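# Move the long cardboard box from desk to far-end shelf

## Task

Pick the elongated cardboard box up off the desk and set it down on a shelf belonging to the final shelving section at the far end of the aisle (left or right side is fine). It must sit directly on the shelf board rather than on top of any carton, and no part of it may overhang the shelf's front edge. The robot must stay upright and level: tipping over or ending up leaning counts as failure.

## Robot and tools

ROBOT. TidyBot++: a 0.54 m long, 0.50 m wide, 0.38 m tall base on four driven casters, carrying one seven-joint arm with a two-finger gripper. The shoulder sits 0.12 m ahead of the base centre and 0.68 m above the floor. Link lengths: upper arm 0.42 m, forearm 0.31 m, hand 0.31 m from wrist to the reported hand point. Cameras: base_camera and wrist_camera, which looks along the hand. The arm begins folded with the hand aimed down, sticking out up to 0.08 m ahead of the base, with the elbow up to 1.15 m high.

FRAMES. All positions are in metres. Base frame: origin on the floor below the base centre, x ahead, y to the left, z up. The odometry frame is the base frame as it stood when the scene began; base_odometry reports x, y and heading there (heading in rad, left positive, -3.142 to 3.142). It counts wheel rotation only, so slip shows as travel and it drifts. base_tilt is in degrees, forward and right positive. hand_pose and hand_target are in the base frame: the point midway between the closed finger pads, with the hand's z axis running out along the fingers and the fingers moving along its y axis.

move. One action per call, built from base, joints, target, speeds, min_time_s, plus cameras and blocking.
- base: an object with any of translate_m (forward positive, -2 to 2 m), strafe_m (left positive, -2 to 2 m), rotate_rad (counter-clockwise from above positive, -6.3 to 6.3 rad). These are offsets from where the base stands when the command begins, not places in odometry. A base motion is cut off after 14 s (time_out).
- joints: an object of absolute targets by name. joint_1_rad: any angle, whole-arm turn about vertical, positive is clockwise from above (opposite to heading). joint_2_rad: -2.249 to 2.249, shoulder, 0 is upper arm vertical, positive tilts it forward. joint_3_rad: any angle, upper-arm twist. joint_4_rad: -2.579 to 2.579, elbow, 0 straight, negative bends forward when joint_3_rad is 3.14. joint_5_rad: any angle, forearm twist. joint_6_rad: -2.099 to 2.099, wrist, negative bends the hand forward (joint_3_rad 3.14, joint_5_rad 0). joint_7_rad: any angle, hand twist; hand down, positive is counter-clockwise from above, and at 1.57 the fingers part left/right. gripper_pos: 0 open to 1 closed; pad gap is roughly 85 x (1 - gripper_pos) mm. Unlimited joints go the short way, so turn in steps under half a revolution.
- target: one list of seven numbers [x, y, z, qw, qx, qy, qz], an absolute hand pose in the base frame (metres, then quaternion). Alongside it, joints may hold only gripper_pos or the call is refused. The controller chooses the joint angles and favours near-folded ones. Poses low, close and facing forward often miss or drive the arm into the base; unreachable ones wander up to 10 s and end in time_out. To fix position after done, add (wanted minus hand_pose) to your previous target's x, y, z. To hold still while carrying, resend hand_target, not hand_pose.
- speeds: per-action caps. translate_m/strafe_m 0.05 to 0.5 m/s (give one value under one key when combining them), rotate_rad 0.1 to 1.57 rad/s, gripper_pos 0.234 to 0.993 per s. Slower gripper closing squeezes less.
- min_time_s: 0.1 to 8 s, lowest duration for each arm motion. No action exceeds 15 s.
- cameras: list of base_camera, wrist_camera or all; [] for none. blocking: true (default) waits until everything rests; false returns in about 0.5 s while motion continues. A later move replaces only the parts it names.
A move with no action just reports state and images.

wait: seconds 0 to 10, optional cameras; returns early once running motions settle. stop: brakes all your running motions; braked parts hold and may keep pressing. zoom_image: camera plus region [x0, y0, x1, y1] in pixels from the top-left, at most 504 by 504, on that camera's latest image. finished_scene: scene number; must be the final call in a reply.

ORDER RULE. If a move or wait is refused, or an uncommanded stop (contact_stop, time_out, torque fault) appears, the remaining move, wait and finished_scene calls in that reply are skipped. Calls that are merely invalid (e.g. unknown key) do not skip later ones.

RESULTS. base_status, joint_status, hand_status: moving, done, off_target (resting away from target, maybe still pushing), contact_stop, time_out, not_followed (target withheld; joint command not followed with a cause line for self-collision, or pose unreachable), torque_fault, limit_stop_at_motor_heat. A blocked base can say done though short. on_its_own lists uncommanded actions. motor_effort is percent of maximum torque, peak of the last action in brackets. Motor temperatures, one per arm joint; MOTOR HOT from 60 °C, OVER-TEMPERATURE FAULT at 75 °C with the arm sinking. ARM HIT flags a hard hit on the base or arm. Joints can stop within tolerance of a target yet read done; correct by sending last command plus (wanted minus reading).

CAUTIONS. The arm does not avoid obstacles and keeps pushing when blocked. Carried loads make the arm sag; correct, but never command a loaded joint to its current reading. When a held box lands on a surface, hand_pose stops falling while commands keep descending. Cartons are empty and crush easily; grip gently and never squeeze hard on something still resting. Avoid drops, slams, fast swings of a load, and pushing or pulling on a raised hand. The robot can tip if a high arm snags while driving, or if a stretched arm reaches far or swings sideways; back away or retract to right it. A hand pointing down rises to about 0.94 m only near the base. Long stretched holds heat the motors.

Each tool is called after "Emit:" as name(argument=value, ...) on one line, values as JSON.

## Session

Emit:
move(joints={"joint_6_rad": 0.4}, cameras=["all"])

Scene clock: 1.87 s.
Motor temperatures (°C): [28 28 24 31 32 42 39]
move: done
base_odometry: x=+0.000 y=+0.000 heading=+0.000
base_tilt: forward=+0.4 right=-0.3
base_status: not commanded
joint_positions: joint_1_rad=-0.014 joint_2_rad=-0.338 joint_3_rad=+3.098 joint_4_rad=-2.555 joint_5_rad=-0.001 joint_6_rad=+0.299 joint_7_rad=+1.545 gripper_pos=+0.000
joint_status: all done
motor_effort: joint_1_rad=+0(1) joint_2_rad=-7(7) joint_3_rad=-1(1) joint_4_rad=+16(17) joint_5_rad=+0(0) joint_6_rad=+8(8) joint_7_rad=-1(1)
hand_pose: x=+0.5219 y=+0.0252 z=+0.7829 quat_wxyz=(-0.018, +0.819, +0.016, +0.574)
hand_target: x=+0.5305 y=+0.0261 z=+0.8117 quat_wxyz=(-0.019, +0.789, +0.016, +0.613)
hand_status: not commanded
pictures: base_camera, wrist_camera
Images, in order (width x height): base_camera 644x364, wrist_camera 644x476.

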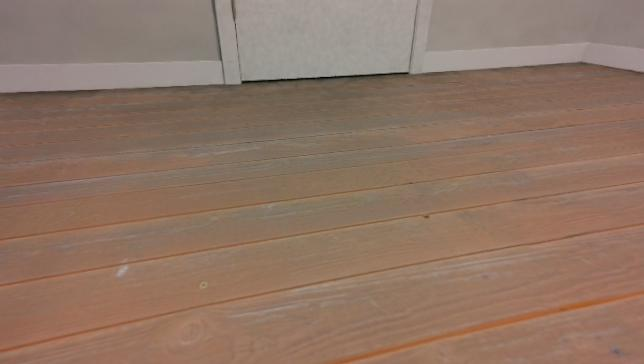

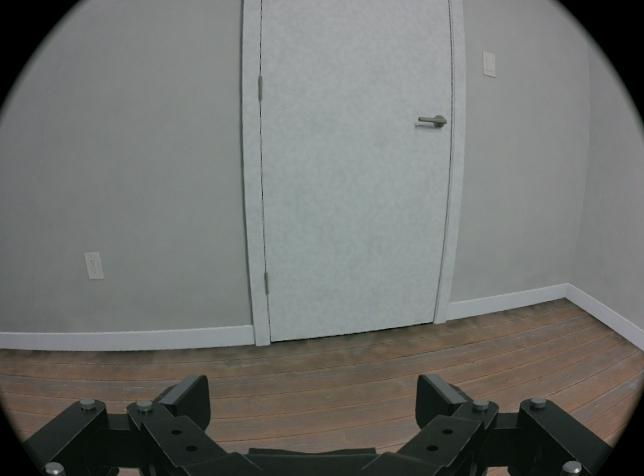

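Emit:
move(joints={"joint_1_rad": 1.4}, cameras=["wrist_camera"])

Scene clock: 4.63 s.
move: done
base_odometry: x=+0.000 y=+0.000 heading=+0.000
base_tilt: forward=+0.4 right=-0.3
base_status: not commanded
joint_positions: joint_1_rad=+1.378 joint_2_rad=-0.338 joint_3_rad=+3.098 joint_4_rad=-2.555 joint_5_rad=-0.001 joint_6_rad=+0.299 joint_7_rad=+1.545 gripper_pos=+0.000
joint_status: all done
motor_effort: joint_1_rad=+0(1) joint_2_rad=-7(7) joint_3_rad=-1(1) joint_4_rad=+15(17) joint_5_rad=+0(1) joint_6_rad=+8(8) joint_7_rad=-1(1)
hand_pose: x=+0.2153 y=-0.3920 z=+0.7829 quat_wxyz=(+0.354, +0.638, -0.513, +0.451)
hand_target: x=+0.2089 y=-0.4024 z=+0.8117 quat_wxyz=(+0.384, +0.610, -0.501, +0.479)
hand_status: not commanded
Images, in order (width x height): wrist_camera 644x476.

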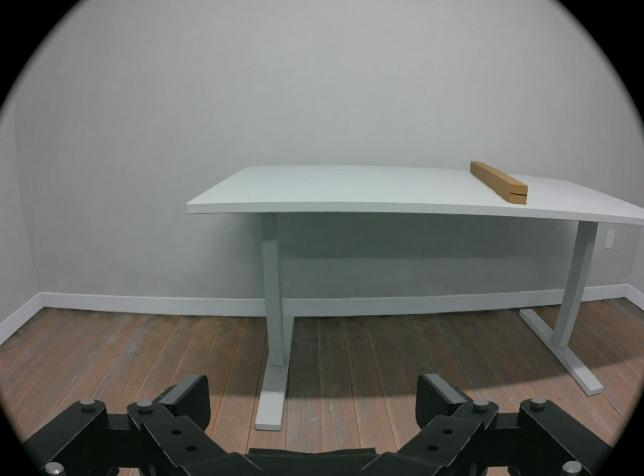

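Emit:
zoom_image(camera="wrist_camera", region=[440, 140, 640, 260])

Emit:
move(joints={"joint_1_rad": -1.45}, cameras=["wrist_camera"])

Emit:
zoom_image(camera="wrist_camera", region=[140, 20, 500, 380])

Scaled by 2.520.

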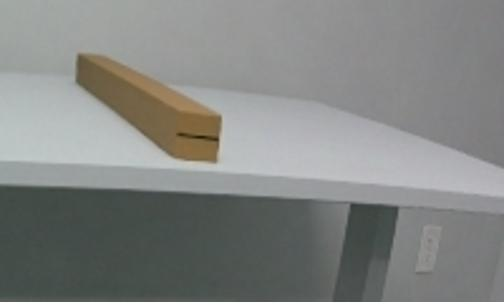

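Scene clock: 8.47 s.
move: done
base_odometry: x=+0.000 y=+0.000 heading=+0.000
base_tilt: forward=+0.4 right=-0.3
base_status: not commanded
joint_positions: joint_1_rad=-1.428 joint_2_rad=-0.338 joint_3_rad=+3.098 joint_4_rad=-2.555 joint_5_rad=-0.001 joint_6_rad=+0.299 joint_7_rad=+1.545 gripper_pos=+0.000
joint_status: all done
motor_effort: joint_1_rad=+0(1) joint_2_rad=-6(7) joint_3_rad=+0(1) joint_4_rad=+15(16) joint_5_rad=+0(1) joint_6_rad=+8(8) joint_7_rad=-1(2)
hand_pose: x=+0.1571 y=+0.4019 z=+0.7829 quat_wxyz=(-0.386, +0.612, +0.544, +0.425)
hand_target: x=+0.1486 y=+0.4112 z=+0.8117 quat_wxyz=(-0.418, +0.584, +0.531, +0.449)
hand_status: not commanded
Images, in order (width x height): wrist_camera 644x476.

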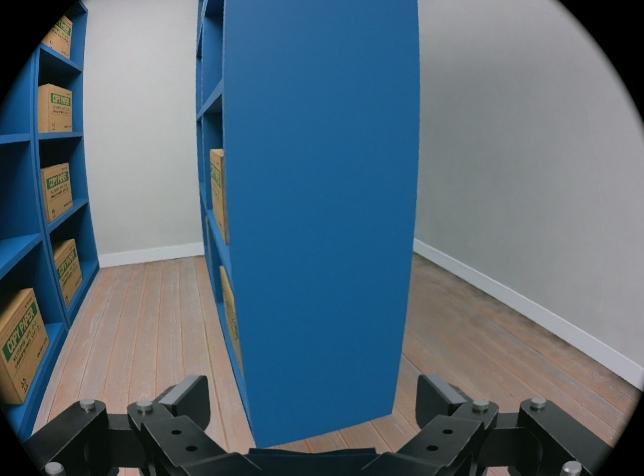

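Scaled by 1.400.

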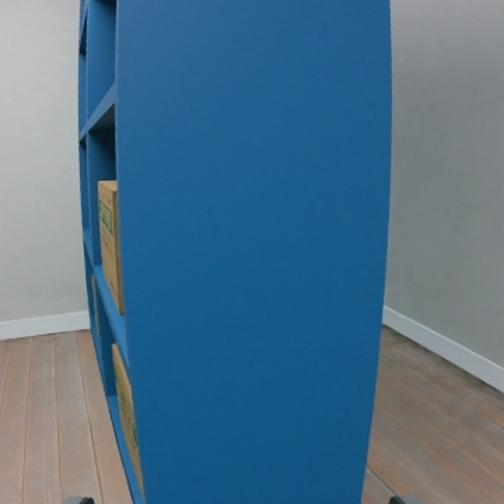

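Emit:
move(base={"translate_m": -0.10, "strafe_m": -0.51, "rotate_rad": -1.59}, joints={"joint_1_rad": 0.0, "joint_2_rad": 0.453, "joint_3_rad": 3.152, "joint_4_rad": -1.125, "joint_5_rad": -0.089, "joint_6_rad": -0.687, "joint_7_rad": 1.612}, min_time_s=3, cameras=["wrist_camera"])

Scene clock: 13.20 s.
move: done
base_odometry: x=-0.100 y=-0.510 heading=-1.590
base_tilt: forward=+0.4 right=-0.3
base_status: done
joint_positions: joint_1_rad=-0.007 joint_2_rad=+0.431 joint_3_rad=+3.148 joint_4_rad=-1.143 joint_5_rad=-0.002 joint_6_rad=-0.603 joint_7_rad=+1.572 gripper_pos=+0.000
joint_status: all done
motor_effort: joint_1_rad=+0(4) joint_2_rad=-35(36) joint_3_rad=-1(4) joint_4_rad=+18(20) joint_5_rad=+0(2) joint_6_rad=+7(9) joint_7_rad=-1(2)
hand_pose: x=+0.8650 y=+0.0037 z=+0.8860 quat_wxyz=(+0.000, +0.886, +0.001, +0.464)
hand_target: x=+0.8570 y=+0.0128 z=+0.8594 quat_wxyz=(-0.027, +0.905, -0.004, +0.425)
hand_status: not commanded
Images, in order (width x height): wrist_camera 644x476.

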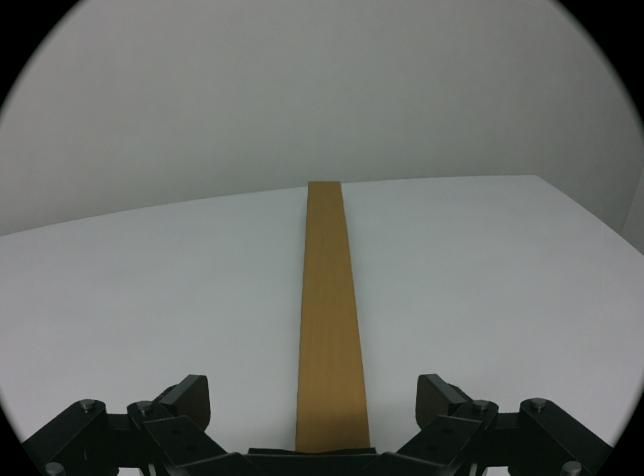

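Emit:
move(joints={"joint_1_rad": 0.03, "joint_2_rad": 0.495, "joint_3_rad": 3.152, "joint_4_rad": -1.385, "joint_5_rad": -0.089, "joint_6_rad": -0.375, "joint_7_rad": 1.612, "gripper_pos": 0.15}, min_time_s=2, cameras=["wrist_camera"])

Scene clock: 16.23 s.
move: done
base_odometry: x=-0.100 y=-0.510 heading=-1.590
base_tilt: forward=+0.4 right=-0.3
base_status: not commanded
joint_positions: joint_1_rad=+0.008 joint_2_rad=+0.471 joint_3_rad=+3.148 joint_4_rad=-1.357 joint_5_rad=-0.002 joint_6_rad=-0.474 joint_7_rad=+1.572 gripper_pos=+0.152
joint_status: all done
motor_effort: joint_1_rad=+0(1) joint_2_rad=-35(36) joint_3_rad=-1(3) joint_4_rad=+17(19) joint_5_rad=+0(1) joint_6_rad=+6(8) joint_7_rad=-1(2)
hand_pose: x=+0.8457 y=-0.0076 z=+0.7690 quat_wxyz=(+0.003, +0.913, -0.006, +0.408)
hand_target: x=+0.8597 y=-0.0172 z=+0.7600 quat_wxyz=(-0.013, +0.903, -0.028, +0.429)
hand_status: not commanded
Images, in order (width x height): wrist_camera 644x476.

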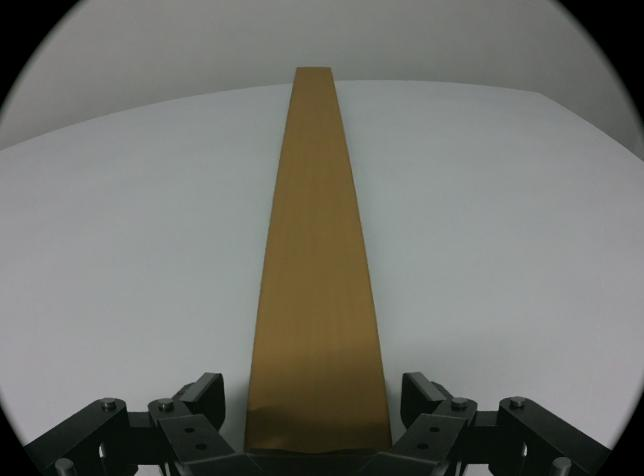

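Emit:
move(joints={"gripper_pos": 0.43}, speeds={"gripper_pos": 0.6}, cameras=[])

Emit:
move(joints={"gripper_pos": 0.468}, speeds={"gripper_pos": 0.234}, cameras=["wrist_camera"])

Scene clock: 17.50 s.
move: done
base_odometry: x=-0.100 y=-0.510 heading=-1.590
base_tilt: forward=+0.4 right=-0.4
base_status: not commanded
joint_positions: joint_1_rad=+0.008 joint_2_rad=+0.471 joint_3_rad=+3.148 joint_4_rad=-1.357 joint_5_rad=-0.002 joint_6_rad=-0.474 joint_7_rad=+1.572 gripper_pos=+0.431
joint_status: all done
motor_effort: joint_1_rad=+0(1) joint_2_rad=-35(36) joint_3_rad=-1(2) joint_4_rad=+17(18) joint_5_rad=+0(0) joint_6_rad=+6(7) joint_7_rad=-1(2)
hand_pose: x=+0.8457 y=-0.0078 z=+0.7690 quat_wxyz=(+0.003, +0.913, -0.006, +0.408)
hand_target: x=+0.8597 y=-0.0172 z=+0.7600 quat_wxyz=(-0.013, +0.903, -0.028, +0.429)
hand_status: not commanded

Scene clock: 18.73 s.
move: done
base_odometry: x=-0.100 y=-0.510 heading=-1.590
base_tilt: forward=+0.4 right=-0.3
base_status: not commanded
joint_positions: joint_1_rad=+0.008 joint_2_rad=+0.471 joint_3_rad=+3.148 joint_4_rad=-1.357 joint_5_rad=-0.002 joint_6_rad=-0.473 joint_7_rad=+1.572 gripper_pos=+0.464
joint_status: all done
motor_effort: joint_1_rad=+0(1) joint_2_rad=-34(35) joint_3_rad=-1(2) joint_4_rad=+17(18) joint_5_rad=+0(0) joint_6_rad=+6(7) joint_7_rad=-1(1)
hand_pose: x=+0.8459 y=-0.0079 z=+0.7692 quat_wxyz=(+0.003, +0.913, -0.006, +0.408)
hand_target: x=+0.8597 y=-0.0172 z=+0.7600 quat_wxyz=(-0.013, +0.903, -0.028, +0.429)
hand_status: not commanded
Images, in order (width x height): wrist_camera 644x476.

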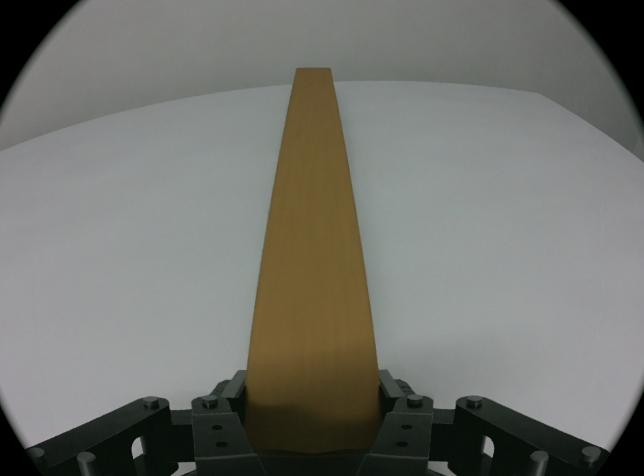

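Emit:
move(joints={"joint_2_rad": 0.26, "joint_4_rad": -1.31, "joint_6_rad": -0.62}, min_time_s=1.5, cameras=["wrist_camera"])

Scene clock: 20.97 s.
move: done
base_odometry: x=-0.100 y=-0.510 heading=-1.590
base_tilt: forward=+0.5 right=-0.3
base_status: not commanded
joint_positions: joint_1_rad=+0.008 joint_2_rad=+0.300 joint_3_rad=+3.148 joint_4_rad=-1.328 joint_5_rad=-0.002 joint_6_rad=-0.543 joint_7_rad=+1.572 gripper_pos=+0.464
joint_status: all done
motor_effort: joint_1_rad=+0(1) joint_2_rad=-31(38) joint_3_rad=-1(2) joint_4_rad=+18(20) joint_5_rad=+0(0) joint_6_rad=+7(8) joint_7_rad=-1(1)
hand_pose: x=+0.8142 y=-0.0076 z=+0.8898 quat_wxyz=(+0.003, +0.885, -0.006, +0.466)
hand_target: x=+0.7953 y=-0.0091 z=+0.9087 quat_wxyz=(-0.020, +0.888, -0.019, +0.459)
hand_status: not commanded
Images, in order (width x height): wrist_camera 644x476.

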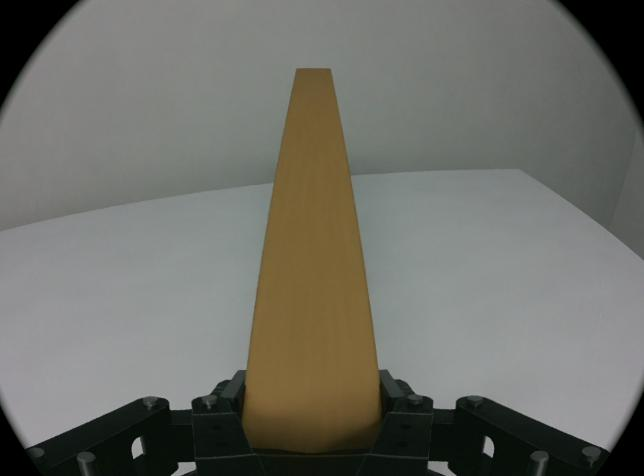

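Emit:
move(base={"translate_m": -0.237, "strafe_m": 0.03, "rotate_rad": 3.388}, speeds={"rotate_rad": 0.9}, joints={"joint_2_rad": -0.13, "joint_4_rad": -1.80, "joint_6_rad": -0.70}, min_time_s=2.5, cameras=["all"])

Scene clock: 26.00 s.
move: done
base_odometry: x=-0.065 y=-0.274 heading=+1.798
base_tilt: forward=+0.4 right=-0.3
base_status: done
joint_positions: joint_1_rad=+0.030 joint_2_rad=-0.092 joint_3_rad=+3.150 joint_4_rad=-1.774 joint_5_rad=-0.008 joint_6_rad=-0.622 joint_7_rad=+1.572 gripper_pos=+0.464
joint_status: all done
motor_effort: joint_1_rad=+0(5) joint_2_rad=-17(35) joint_3_rad=-1(5) joint_4_rad=+18(20) joint_5_rad=+0(1) joint_6_rad=+7(8) joint_7_rad=-1(1)
hand_pose: x=+0.6240 y=-0.0167 z=+0.8576 quat_wxyz=(+0.004, +0.913, -0.019, +0.407)
hand_target: x=+0.5949 y=-0.0002 z=+0.8456 quat_wxyz=(-0.025, +0.926, -0.021, +0.377)
hand_status: not commanded
pictures: base_camera, wrist_camera
Images, in order (width x height): base_camera 644x364, wrist_camera 644x476.

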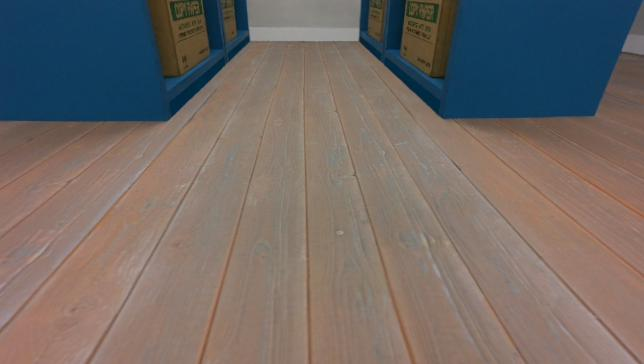

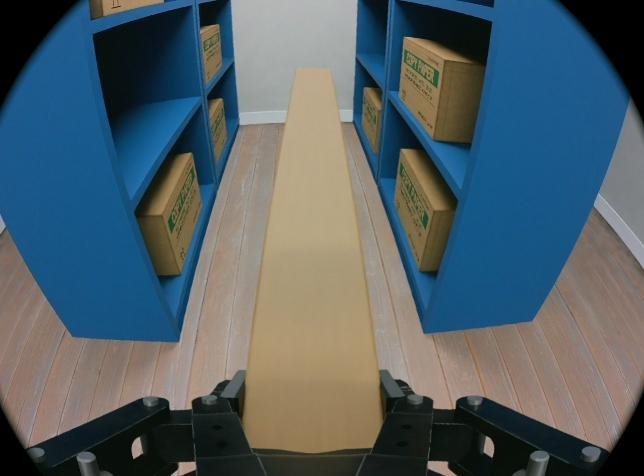

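Emit:
zoom_image(camera="wrist_camera", region=[170, 0, 470, 200])

Scaled by 1.680.

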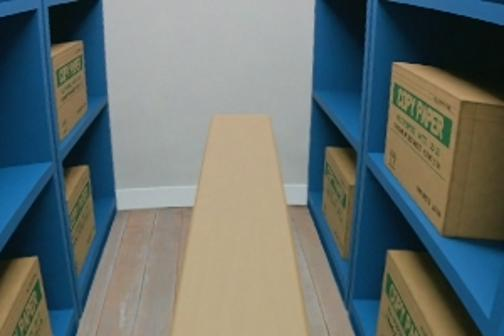

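Emit:
move(base={"translate_m": 1.76, "strafe_m": -0.053, "rotate_rad": 0.015}, speeds={"translate_m": 0.45}, joints={"joint_1_rad": -0.02, "joint_2_rad": 0.19, "joint_4_rad": -2.285, "joint_6_rad": 0.24}, min_time_s=4, cameras=["all"])

Scene clock: 31.80 s.
move: done
base_odometry: x=-0.409 y=+1.453 heading=+1.814
base_tilt: forward=+0.5 right=-0.4
base_status: done
joint_positions: joint_1_rad=+0.003 joint_2_rad=+0.178 joint_3_rad=+3.150 joint_4_rad=-2.264 joint_5_rad=-0.008 joint_6_rad=+0.138 joint_7_rad=+1.572 gripper_pos=+0.464
joint_status: all done
motor_effort: joint_1_rad=+0(2) joint_2_rad=-21(23) joint_3_rad=-1(4) joint_4_rad=+12(19) joint_5_rad=+0(1) joint_6_rad=+7(8) joint_7_rad=-1(2)
hand_pose: x=+0.6272 y=-0.0049 z=+0.6469 quat_wxyz=(+0.002, +0.914, -0.008, +0.407)
hand_target: x=+0.6379 y=-0.0002 z=+0.6559 quat_wxyz=(-0.002, +0.899, -0.020, +0.438)
hand_status: not commanded
pictures: base_camera, wrist_camera
Images, in order (width x height): base_camera 644x364, wrist_camera 644x476.

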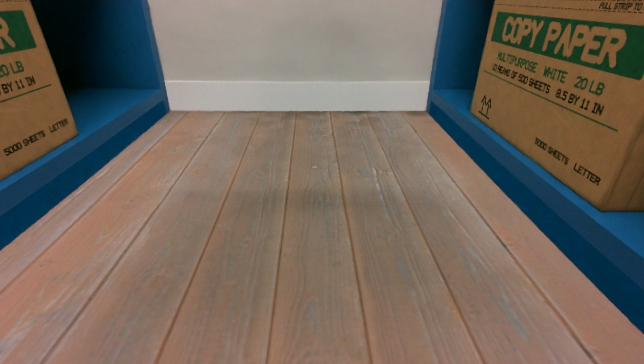

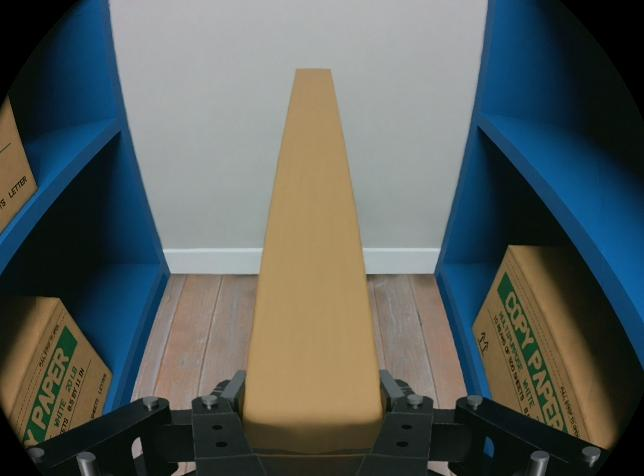

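I'm strafing slightly toward the right shelf and turning the box toward it, then I'll check the view.

Emit:
move(base={"strafe_m": -0.05}, speeds={"strafe_m": 0.15}, joints={"joint_1_rad": 0.27}, min_time_s=1.5, cameras=["all"])

Scene clock: 34.50 s.
move: done
base_odometry: x=-0.361 y=+1.466 heading=+1.814
base_tilt: forward=+0.4 right=-0.3
base_status: done
joint_positions: joint_1_rad=+0.253 joint_2_rad=+0.178 joint_3_rad=+3.153 joint_4_rad=-2.264 joint_5_rad=-0.008 joint_6_rad=+0.138 joint_7_rad=+1.572 gripper_pos=+0.464
joint_status: all done
motor_effort: joint_1_rad=+0(2) joint_2_rad=-21(22) joint_3_rad=-1(2) joint_4_rad=+12(14) joint_5_rad=+0(1) joint_6_rad=+7(7) joint_7_rad=-1(2)
hand_pose: x=+0.6100 y=-0.1317 z=+0.6469 quat_wxyz=(+0.054, +0.905, -0.123, +0.403)
hand_target: x=+0.6162 y=-0.1486 z=+0.6559 quat_wxyz=(+0.062, +0.887, -0.150, +0.433)
hand_status: not commanded
pictures: base_camera, wrist_camera
Images, in order (width x height): base_camera 644x364, wrist_camera 644x476.

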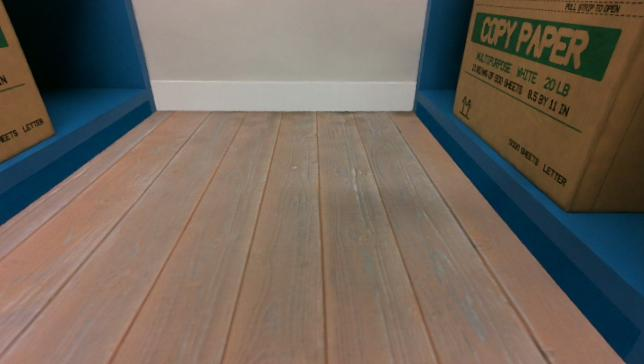

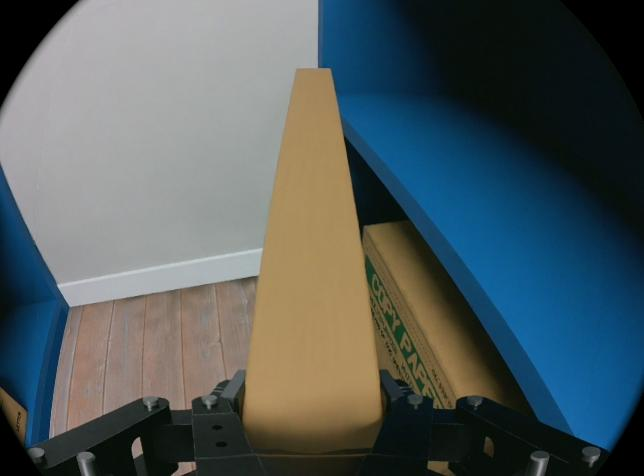

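Emit:
zoom_image(camera="wrist_camera", region=[300, 60, 644, 476])

Scaled by 1.212.

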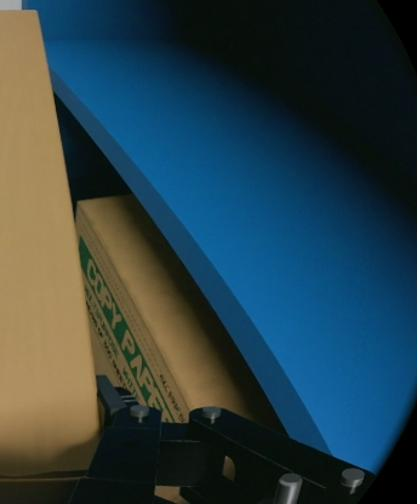

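Emit:
move(base={"strafe_m": -0.025, "translate_m": -0.035}, speeds={"strafe_m": 0.15}, joints={"joint_1_rad": 0.42}, min_time_s=1.5, cameras=["all"])

Scene clock: 37.30 s.
move: done
base_odometry: x=-0.328 y=+1.438 heading=+1.814
base_tilt: forward=+0.4 right=-0.3
base_status: done
joint_positions: joint_1_rad=+0.400 joint_2_rad=+0.179 joint_3_rad=+3.154 joint_4_rad=-2.268 joint_5_rad=-0.008 joint_6_rad=+0.139 joint_7_rad=+1.572 gripper_pos=+0.464
joint_status: all done
motor_effort: joint_1_rad=+0(2) joint_2_rad=-22(23) joint_3_rad=-1(2) joint_4_rad=+13(14) joint_5_rad=+0(1) joint_6_rad=+7(7) joint_7_rad=-1(1)
hand_pose: x=+0.5835 y=-0.2024 z=+0.6450 quat_wxyz=(+0.083, +0.894, -0.190, +0.396)
hand_target: x=+0.5884 y=-0.2212 z=+0.6559 quat_wxyz=(+0.094, +0.873, -0.216, +0.427)
hand_status: not commanded
pictures: base_camera, wrist_camera
Images, in order (width x height): base_camera 644x364, wrist_camera 644x476.

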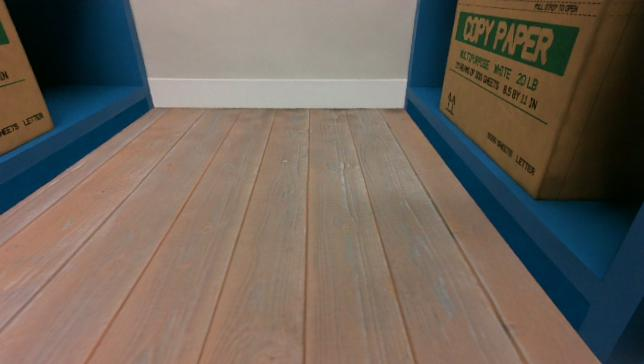

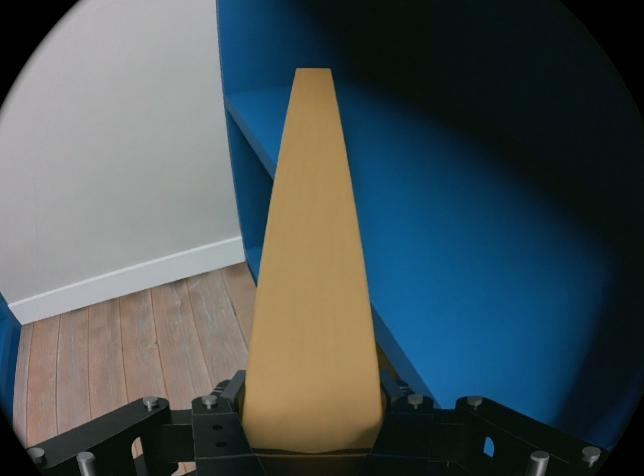

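Emit:
move(joints={"joint_2_rad": 0.605, "joint_4_rad": -1.745, "joint_6_rad": -0.03}, min_time_s=2.5, cameras=["wrist_camera"])

Scene clock: 40.30 s.
move: done
base_odometry: x=-0.328 y=+1.438 heading=+1.814
base_tilt: forward=+0.4 right=-0.3
base_status: not commanded
joint_positions: joint_1_rad=+0.400 joint_2_rad=+0.587 joint_3_rad=+3.154 joint_4_rad=-1.763 joint_5_rad=-0.008 joint_6_rad=+0.050 joint_7_rad=+1.572 gripper_pos=+0.464
joint_status: all done
motor_effort: joint_1_rad=+0(0) joint_2_rad=-35(37) joint_3_rad=-1(2) joint_4_rad=+14(16) joint_5_rad=+0(0) joint_6_rad=+7(8) joint_7_rad=-1(1)
hand_pose: x=+0.7510 y=-0.2746 z=+0.6038 quat_wxyz=(+0.085, +0.893, -0.188, +0.400)
hand_target: x=+0.7363 y=-0.2803 z=+0.5817 quat_wxyz=(+0.072, +0.903, -0.217, +0.365)
hand_status: not commanded
Images, in order (width x height): wrist_camera 644x476.

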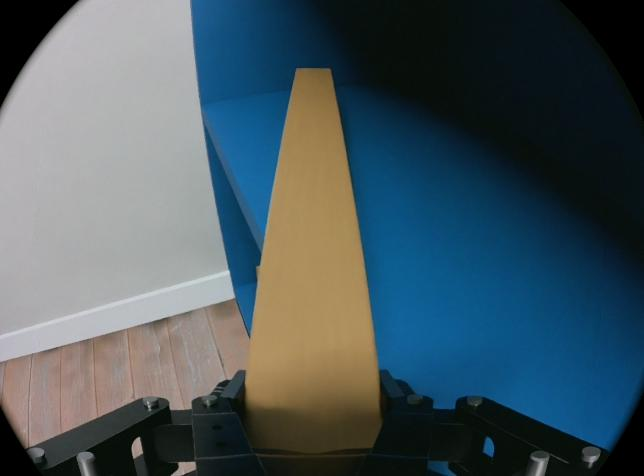

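Emit:
move(joints={"joint_1_rad": 0.55, "joint_2_rad": 1.005, "joint_4_rad": -0.92, "joint_6_rad": -0.425}, min_time_s=3.5, cameras=["wrist_camera"])

Scene clock: 44.37 s.
move: done
base_odometry: x=-0.328 y=+1.438 heading=+1.814
base_tilt: forward=+0.5 right=-0.4
base_status: not commanded
joint_positions: joint_1_rad=+0.530 joint_2_rad=+0.980 joint_3_rad=+3.154 joint_4_rad=-0.940 joint_5_rad=-0.008 joint_6_rad=-0.345 joint_7_rad=+1.572 gripper_pos=+0.464
joint_status: all done
motor_effort: joint_1_rad=+0(2) joint_2_rad=-48(49) joint_3_rad=-1(2) joint_4_rad=+18(19) joint_5_rad=+0(1) joint_6_rad=+7(8) joint_7_rad=-1(1)
hand_pose: x=+0.8795 y=-0.4512 z=+0.6093 quat_wxyz=(+0.115, +0.873, -0.240, +0.409)
hand_target: x=+0.8659 y=-0.4497 z=+0.5799 quat_wxyz=(+0.086, +0.884, -0.262, +0.377)
hand_status: not commanded
Images, in order (width x height): wrist_camera 644x476.

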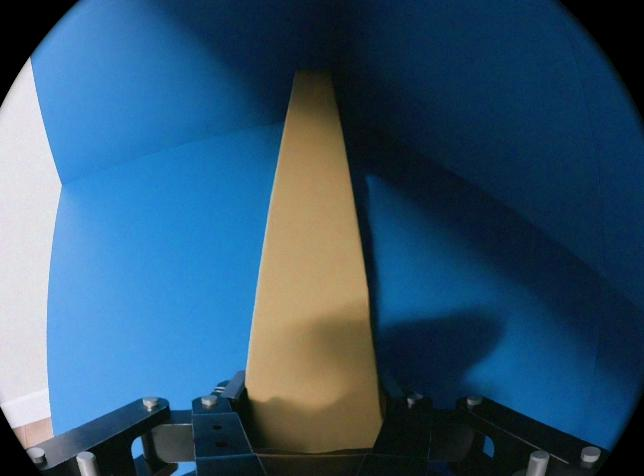

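Emit:
move(joints={"joint_2_rad": 1.04}, min_time_s=1.5, cameras=["wrist_camera"])

Emit:
move(joints={"joint_2_rad": 1.055}, min_time_s=0.6)

Scene clock: 46.47 s.
move: done
base_odometry: x=-0.328 y=+1.438 heading=+1.814
base_tilt: forward=+0.4 right=-0.3
base_status: not commanded
joint_positions: joint_1_rad=+0.530 joint_2_rad=+1.007 joint_3_rad=+3.154 joint_4_rad=-0.938 joint_5_rad=-0.008 joint_6_rad=-0.346 joint_7_rad=+1.572 gripper_pos=+0.464
joint_status: all done
motor_effort: joint_1_rad=-1(1) joint_2_rad=-48(50) joint_3_rad=-1(2) joint_4_rad=+17(18) joint_5_rad=+0(0) joint_6_rad=+7(7) joint_7_rad=-1(1)
hand_pose: x=+0.8777 y=-0.4502 z=+0.5859 quat_wxyz=(+0.112, +0.878, -0.242, +0.397)
hand_target: x=+0.8624 y=-0.4476 z=+0.5494 quat_wxyz=(+0.082, +0.891, -0.264, +0.361)
hand_status: not commanded
Images, in order (width x height): wrist_camera 644x476.

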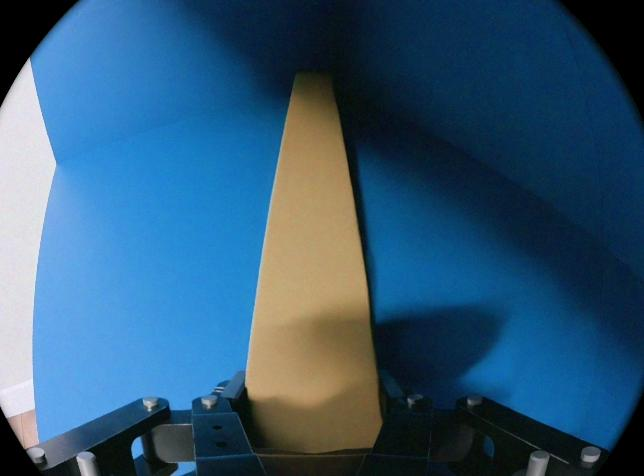

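Scene clock: 47.37 s.
move: done
base_odometry: x=-0.328 y=+1.438 heading=+1.814
base_tilt: forward=+0.4 right=-0.3
base_status: not commanded
joint_positions: joint_1_rad=+0.530 joint_2_rad=+1.010 joint_3_rad=+3.154 joint_4_rad=-0.934 joint_5_rad=-0.008 joint_6_rad=-0.346 joint_7_rad=+1.572 gripper_pos=+0.464
joint_status: all done
motor_effort: joint_1_rad=+0(1) joint_2_rad=-46(48) joint_3_rad=-2(2) joint_4_rad=+16(17) joint_5_rad=+0(1) joint_6_rad=+7(7) joint_7_rad=-1(2)
hand_pose: x=+0.8785 y=-0.4507 z=+0.5857 quat_wxyz=(+0.112, +0.878, -0.242, +0.397)
hand_target: x=+0.8606 y=-0.4465 z=+0.5364 quat_wxyz=(+0.080, +0.893, -0.265, +0.354)
hand_status: not commanded
pictures: none

Emit:
move(joints={"joint_2_rad": 1.07, "joint_6_rad": -0.45}, min_time_s=0.8, cameras=["wrist_camera"])

Scene clock: 48.60 s.
move: done
base_odometry: x=-0.328 y=+1.438 heading=+1.814
base_tilt: forward=+0.4 right=-0.3
base_status: not commanded
joint_positions: joint_1_rad=+0.530 joint_2_rad=+1.012 joint_3_rad=+3.154 joint_4_rad=-0.926 joint_5_rad=-0.008 joint_6_rad=-0.359 joint_7_rad=+1.572 gripper_pos=+0.464
joint_status: all done
motor_effort: joint_1_rad=+0(1) joint_2_rad=-43(46) joint_3_rad=-2(2) joint_4_rad=+16(17) joint_5_rad=+0(1) joint_6_rad=+5(7) joint_7_rad=-1(2)
hand_pose: x=+0.8785 y=-0.4506 z=+0.5853 quat_wxyz=(+0.111, +0.879, -0.242, +0.395)
hand_target: x=+0.8540 y=-0.4417 z=+0.5184 quat_wxyz=(+0.074, +0.900, -0.267, +0.336)
hand_status: not commanded
Images, in order (width x height): wrist_camera 644x476.

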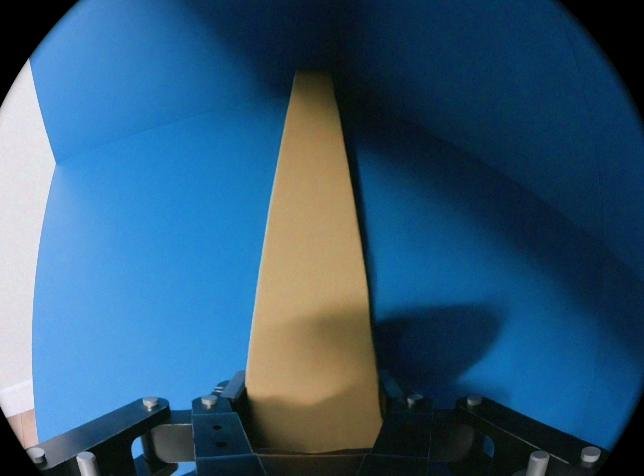

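Emit:
move(joints={"joint_6_rad": -0.475}, min_time_s=0.6)

Emit:
move(joints={"joint_6_rad": -0.495}, min_time_s=0.6, cameras=["wrist_camera"])

Scene clock: 49.77 s.
move: done
base_odometry: x=-0.328 y=+1.438 heading=+1.814
base_tilt: forward=+0.5 right=-0.3
base_status: not commanded
joint_positions: joint_1_rad=+0.530 joint_2_rad=+1.013 joint_3_rad=+3.154 joint_4_rad=-0.918 joint_5_rad=-0.008 joint_6_rad=-0.373 joint_7_rad=+1.573 gripper_pos=+0.464
joint_status: all done
motor_effort: joint_1_rad=+0(1) joint_2_rad=-44(44) joint_3_rad=-1(2) joint_4_rad=+13(14) joint_5_rad=+0(1) joint_6_rad=+3(6) joint_7_rad=-1(1)
hand_pose: x=+0.8782 y=-0.4504 z=+0.5853 quat_wxyz=(+0.110, +0.881, -0.242, +0.392)
hand_target: x=+0.8492 y=-0.4381 z=+0.5135 quat_wxyz=(+0.071, +0.904, -0.268, +0.325)
hand_status: not commanded
pictures: none

Scene clock: 50.67 s.
move: done
base_odometry: x=-0.328 y=+1.438 heading=+1.814
base_tilt: forward=+0.4 right=-0.4
base_status: not commanded
joint_positions: joint_1_rad=+0.530 joint_2_rad=+1.013 joint_3_rad=+3.154 joint_4_rad=-0.912 joint_5_rad=-0.008 joint_6_rad=-0.387 joint_7_rad=+1.573 gripper_pos=+0.464
joint_status: all done
motor_effort: joint_1_rad=+0(1) joint_2_rad=-42(43) joint_3_rad=-2(2) joint_4_rad=+12(14) joint_5_rad=+0(0) joint_6_rad=+2(4) joint_7_rad=-1(2)
hand_pose: x=+0.8773 y=-0.4498 z=+0.5852 quat_wxyz=(+0.109, +0.883, -0.242, +0.388)
hand_target: x=+0.8453 y=-0.4351 z=+0.5096 quat_wxyz=(+0.068, +0.907, -0.268, +0.316)
hand_status: not commanded
Images, in order (width x height): wrist_camera 644x476.

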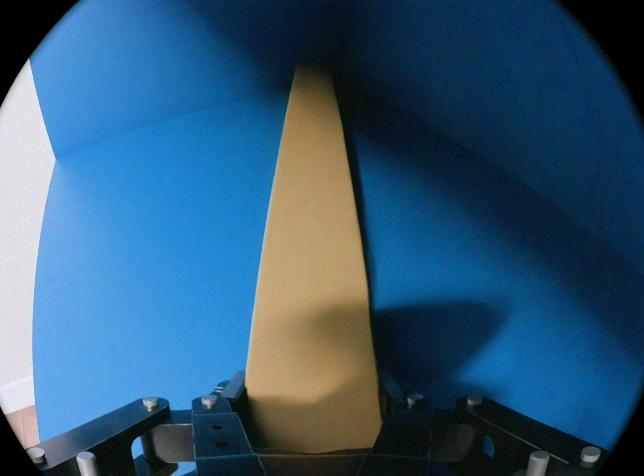

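Emit:
zoom_image(camera="wrist_camera", region=[220, 40, 440, 260])

Emit:
zoom_image(camera="wrist_camera", region=[180, 250, 480, 476])

Scaled by 2.291.

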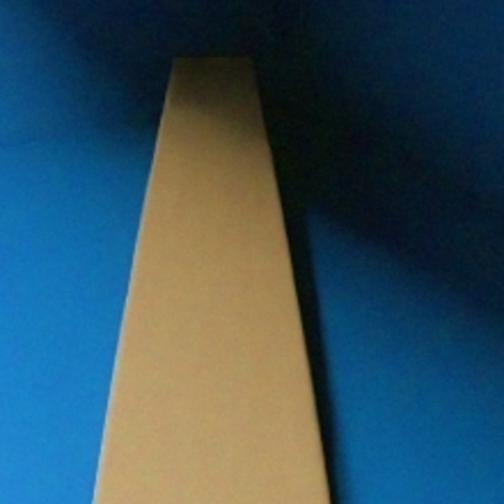

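Scaled by 1.680.

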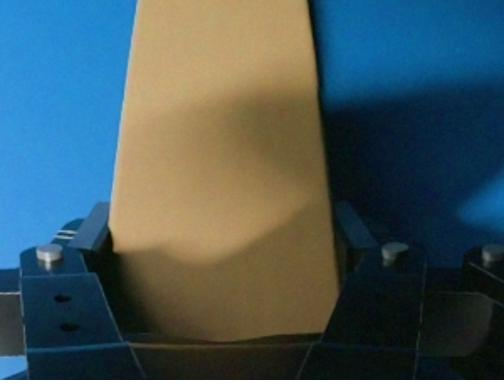

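Emit:
move(joints={"joint_2_rad": 1.085, "joint_6_rad": -0.265}, min_time_s=0.8, cameras=["wrist_camera"])

Scene clock: 52.30 s.
move: done
base_odometry: x=-0.328 y=+1.438 heading=+1.814
base_tilt: forward=+0.5 right=-0.4
base_status: not commanded
joint_positions: joint_1_rad=+0.530 joint_2_rad=+1.024 joint_3_rad=+3.154 joint_4_rad=-0.911 joint_5_rad=-0.008 joint_6_rad=-0.345 joint_7_rad=+1.573 gripper_pos=+0.464
joint_status: all done
motor_effort: joint_1_rad=+0(1) joint_2_rad=-43(44) joint_3_rad=-1(2) joint_4_rad=+14(16) joint_5_rad=+0(1) joint_6_rad=+6(7) joint_7_rad=-2(2)
hand_pose: x=+0.8838 y=-0.4537 z=+0.5853 quat_wxyz=(+0.113, +0.876, -0.240, +0.402)
hand_target: x=+0.8842 y=-0.4657 z=+0.5458 quat_wxyz=(+0.100, +0.868, -0.261, +0.410)
hand_status: not commanded
Images, in order (width x height): wrist_camera 644x476.

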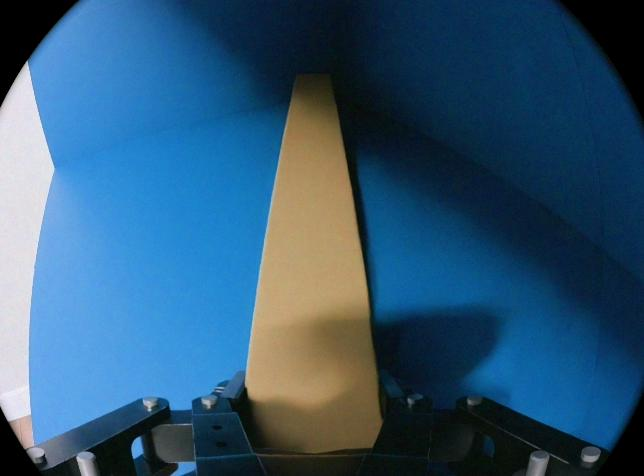

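Emit:
move(joints={"joint_2_rad": 1.03, "joint_6_rad": -0.31}, min_time_s=0.6)

Emit:
move(joints={"gripper_pos": 0.43}, speeds={"gripper_pos": 0.234}, cameras=["wrist_camera"])

Scene clock: 53.53 s.
move: done
base_odometry: x=-0.328 y=+1.438 heading=+1.814
base_tilt: forward=+0.4 right=-0.3
base_status: not commanded
joint_positions: joint_1_rad=+0.530 joint_2_rad=+1.024 joint_3_rad=+3.154 joint_4_rad=-0.911 joint_5_rad=-0.008 joint_6_rad=-0.345 joint_7_rad=+1.573 gripper_pos=+0.464
joint_status: all done
motor_effort: joint_1_rad=+0(0) joint_2_rad=-42(43) joint_3_rad=-2(2) joint_4_rad=+15(15) joint_5_rad=+0(1) joint_6_rad=+6(7) joint_7_rad=-1(2)
hand_pose: x=+0.8838 y=-0.4537 z=+0.5854 quat_wxyz=(+0.113, +0.876, -0.240, +0.402)
hand_target: x=+0.8827 y=-0.4634 z=+0.5843 quat_wxyz=(+0.100, +0.866, -0.259, +0.415)
hand_status: not commanded
pictures: none

Scene clock: 54.27 s.
move: done
base_odometry: x=-0.328 y=+1.438 heading=+1.814
base_tilt: forward=+0.4 right=-0.3
base_status: not commanded
joint_positions: joint_1_rad=+0.530 joint_2_rad=+1.026 joint_3_rad=+3.154 joint_4_rad=-0.911 joint_5_rad=-0.008 joint_6_rad=-0.345 joint_7_rad=+1.573 gripper_pos=+0.431
joint_status: all done
motor_effort: joint_1_rad=+0(1) joint_2_rad=-47(50) joint_3_rad=-2(2) joint_4_rad=+17(17) joint_5_rad=+0(0) joint_6_rad=+6(7) joint_7_rad=-1(2)
hand_pose: x=+0.8837 y=-0.4536 z=+0.5836 quat_wxyz=(+0.113, +0.877, -0.241, +0.401)
hand_target: x=+0.8827 y=-0.4634 z=+0.5843 quat_wxyz=(+0.100, +0.866, -0.259, +0.415)
hand_status: not commanded
Images, in order (width x height): wrist_camera 644x476.

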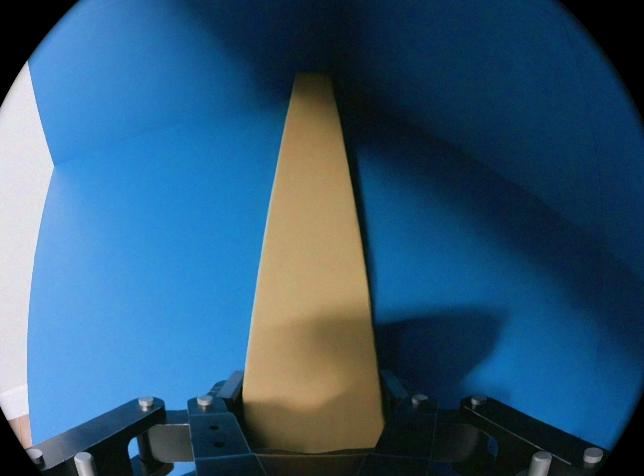

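Emit:
move(joints={"gripper_pos": 0.22}, speeds={"gripper_pos": 0.4})

Emit:
move(joints={"joint_2_rad": 0.555, "joint_4_rad": -1.48, "joint_6_rad": -0.155}, min_time_s=2.5, cameras=["wrist_camera"])

Scene clock: 55.47 s.
move: done
base_odometry: x=-0.328 y=+1.438 heading=+1.814
base_tilt: forward=+0.4 right=-0.3
base_status: not commanded
joint_positions: joint_1_rad=+0.530 joint_2_rad=+1.026 joint_3_rad=+3.154 joint_4_rad=-0.911 joint_5_rad=-0.008 joint_6_rad=-0.345 joint_7_rad=+1.573 gripper_pos=+0.220
joint_status: all done
motor_effort: joint_1_rad=+0(1) joint_2_rad=-48(49) joint_3_rad=-1(2) joint_4_rad=+17(18) joint_5_rad=+0(0) joint_6_rad=+7(7) joint_7_rad=-1(1)
hand_pose: x=+0.8837 y=-0.4536 z=+0.5836 quat_wxyz=(+0.113, +0.877, -0.241, +0.401)
hand_target: x=+0.8827 y=-0.4634 z=+0.5843 quat_wxyz=(+0.100, +0.866, -0.259, +0.415)
hand_status: not commanded
pictures: none

Scene clock: 58.30 s.
move: done
base_odometry: x=-0.328 y=+1.438 heading=+1.814
base_tilt: forward=+0.5 right=-0.3
base_status: not commanded
joint_positions: joint_1_rad=+0.531 joint_2_rad=+0.602 joint_3_rad=+3.154 joint_4_rad=-1.453 joint_5_rad=-0.008 joint_6_rad=-0.254 joint_7_rad=+1.573 gripper_pos=+0.220
joint_status: all done
motor_effort: joint_1_rad=+0(1) joint_2_rad=-38(50) joint_3_rad=-1(2) joint_4_rad=+16(17) joint_5_rad=+0(0) joint_6_rad=+6(7) joint_7_rad=-1(2)
hand_pose: x=+0.7600 y=-0.3830 z=+0.6726 quat_wxyz=(+0.109, +0.881, -0.245, +0.389)
hand_target: x=+0.7635 y=-0.3962 z=+0.7181 quat_wxyz=(+0.113, +0.850, -0.261, +0.444)
hand_status: not commanded
Images, in order (width x height): wrist_camera 644x476.

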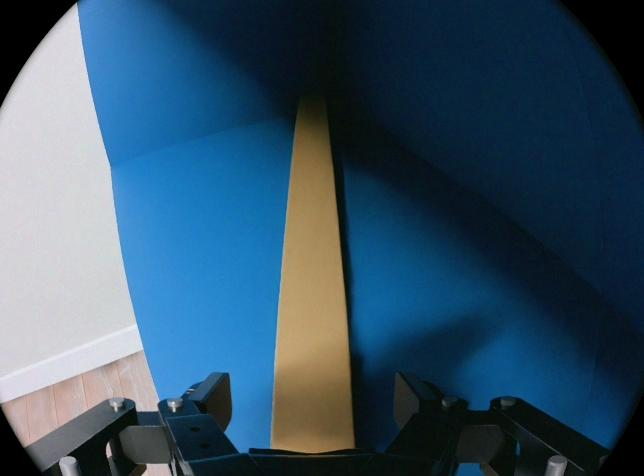

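Emit:
move(joints={"joint_1_rad": 0.32}, min_time_s=0.6)

Emit:
move(joints={"joint_2_rad": -0.13, "joint_4_rad": -1.8, "joint_6_rad": -0.8}, min_time_s=1.2, cameras=["wrist_camera"])

Scene clock: 59.70 s.
move: done
base_odometry: x=-0.328 y=+1.438 heading=+1.814
base_tilt: forward=+0.4 right=-0.3
base_status: not commanded
joint_positions: joint_1_rad=+0.320 joint_2_rad=+0.602 joint_3_rad=+3.149 joint_4_rad=-1.453 joint_5_rad=-0.008 joint_6_rad=-0.253 joint_7_rad=+1.573 gripper_pos=+0.220
joint_status: all done
motor_effort: joint_1_rad=+0(4) joint_2_rad=-37(38) joint_3_rad=-1(4) joint_4_rad=+16(17) joint_5_rad=+0(1) joint_6_rad=+6(7) joint_7_rad=-1(1)
hand_pose: x=+0.8272 y=-0.2373 z=+0.6729 quat_wxyz=(+0.065, +0.902, -0.150, +0.399)
hand_target: x=+0.8369 y=-0.2388 z=+0.7181 quat_wxyz=(+0.061, +0.874, -0.162, +0.454)
hand_status: not commanded
pictures: none

Scene clock: 61.67 s.
move: done
base_odometry: x=-0.328 y=+1.438 heading=+1.814
base_tilt: forward=+0.4 right=-0.3
base_status: not commanded
joint_positions: joint_1_rad=+0.320 joint_2_rad=-0.103 joint_3_rad=+3.149 joint_4_rad=-1.770 joint_5_rad=-0.008 joint_6_rad=-0.714 joint_7_rad=+1.573 gripper_pos=+0.220
joint_status: all done
motor_effort: joint_1_rad=+0(0) joint_2_rad=-16(40) joint_3_rad=-1(2) joint_4_rad=+18(18) joint_5_rad=+0(1) joint_6_rad=+6(7) joint_7_rad=-1(1)
hand_pose: x=+0.5785 y=-0.1529 z=+0.8447 quat_wxyz=(+0.057, +0.916, -0.152, +0.367)
hand_target: x=+0.5535 y=-0.1268 z=+0.8251 quat_wxyz=(+0.021, +0.931, -0.155, +0.331)
hand_status: not commanded
Images, in order (width x height): wrist_camera 644x476.

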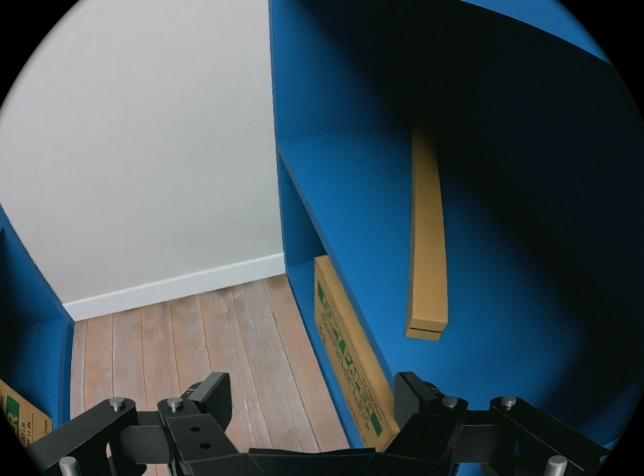

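Emit:
zoom_image(camera="wrist_camera", region=[260, 100, 500, 400])

Scaled by 1.680.

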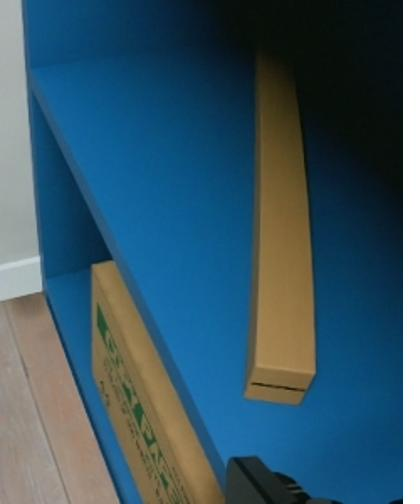

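The box is resting on the empty second shelf, about 4 cm inside its front edge, and the gripper is clear of it. I'm ending the scene.

Emit:
finished_scene(scene=2)

The scene is finished: the task was done.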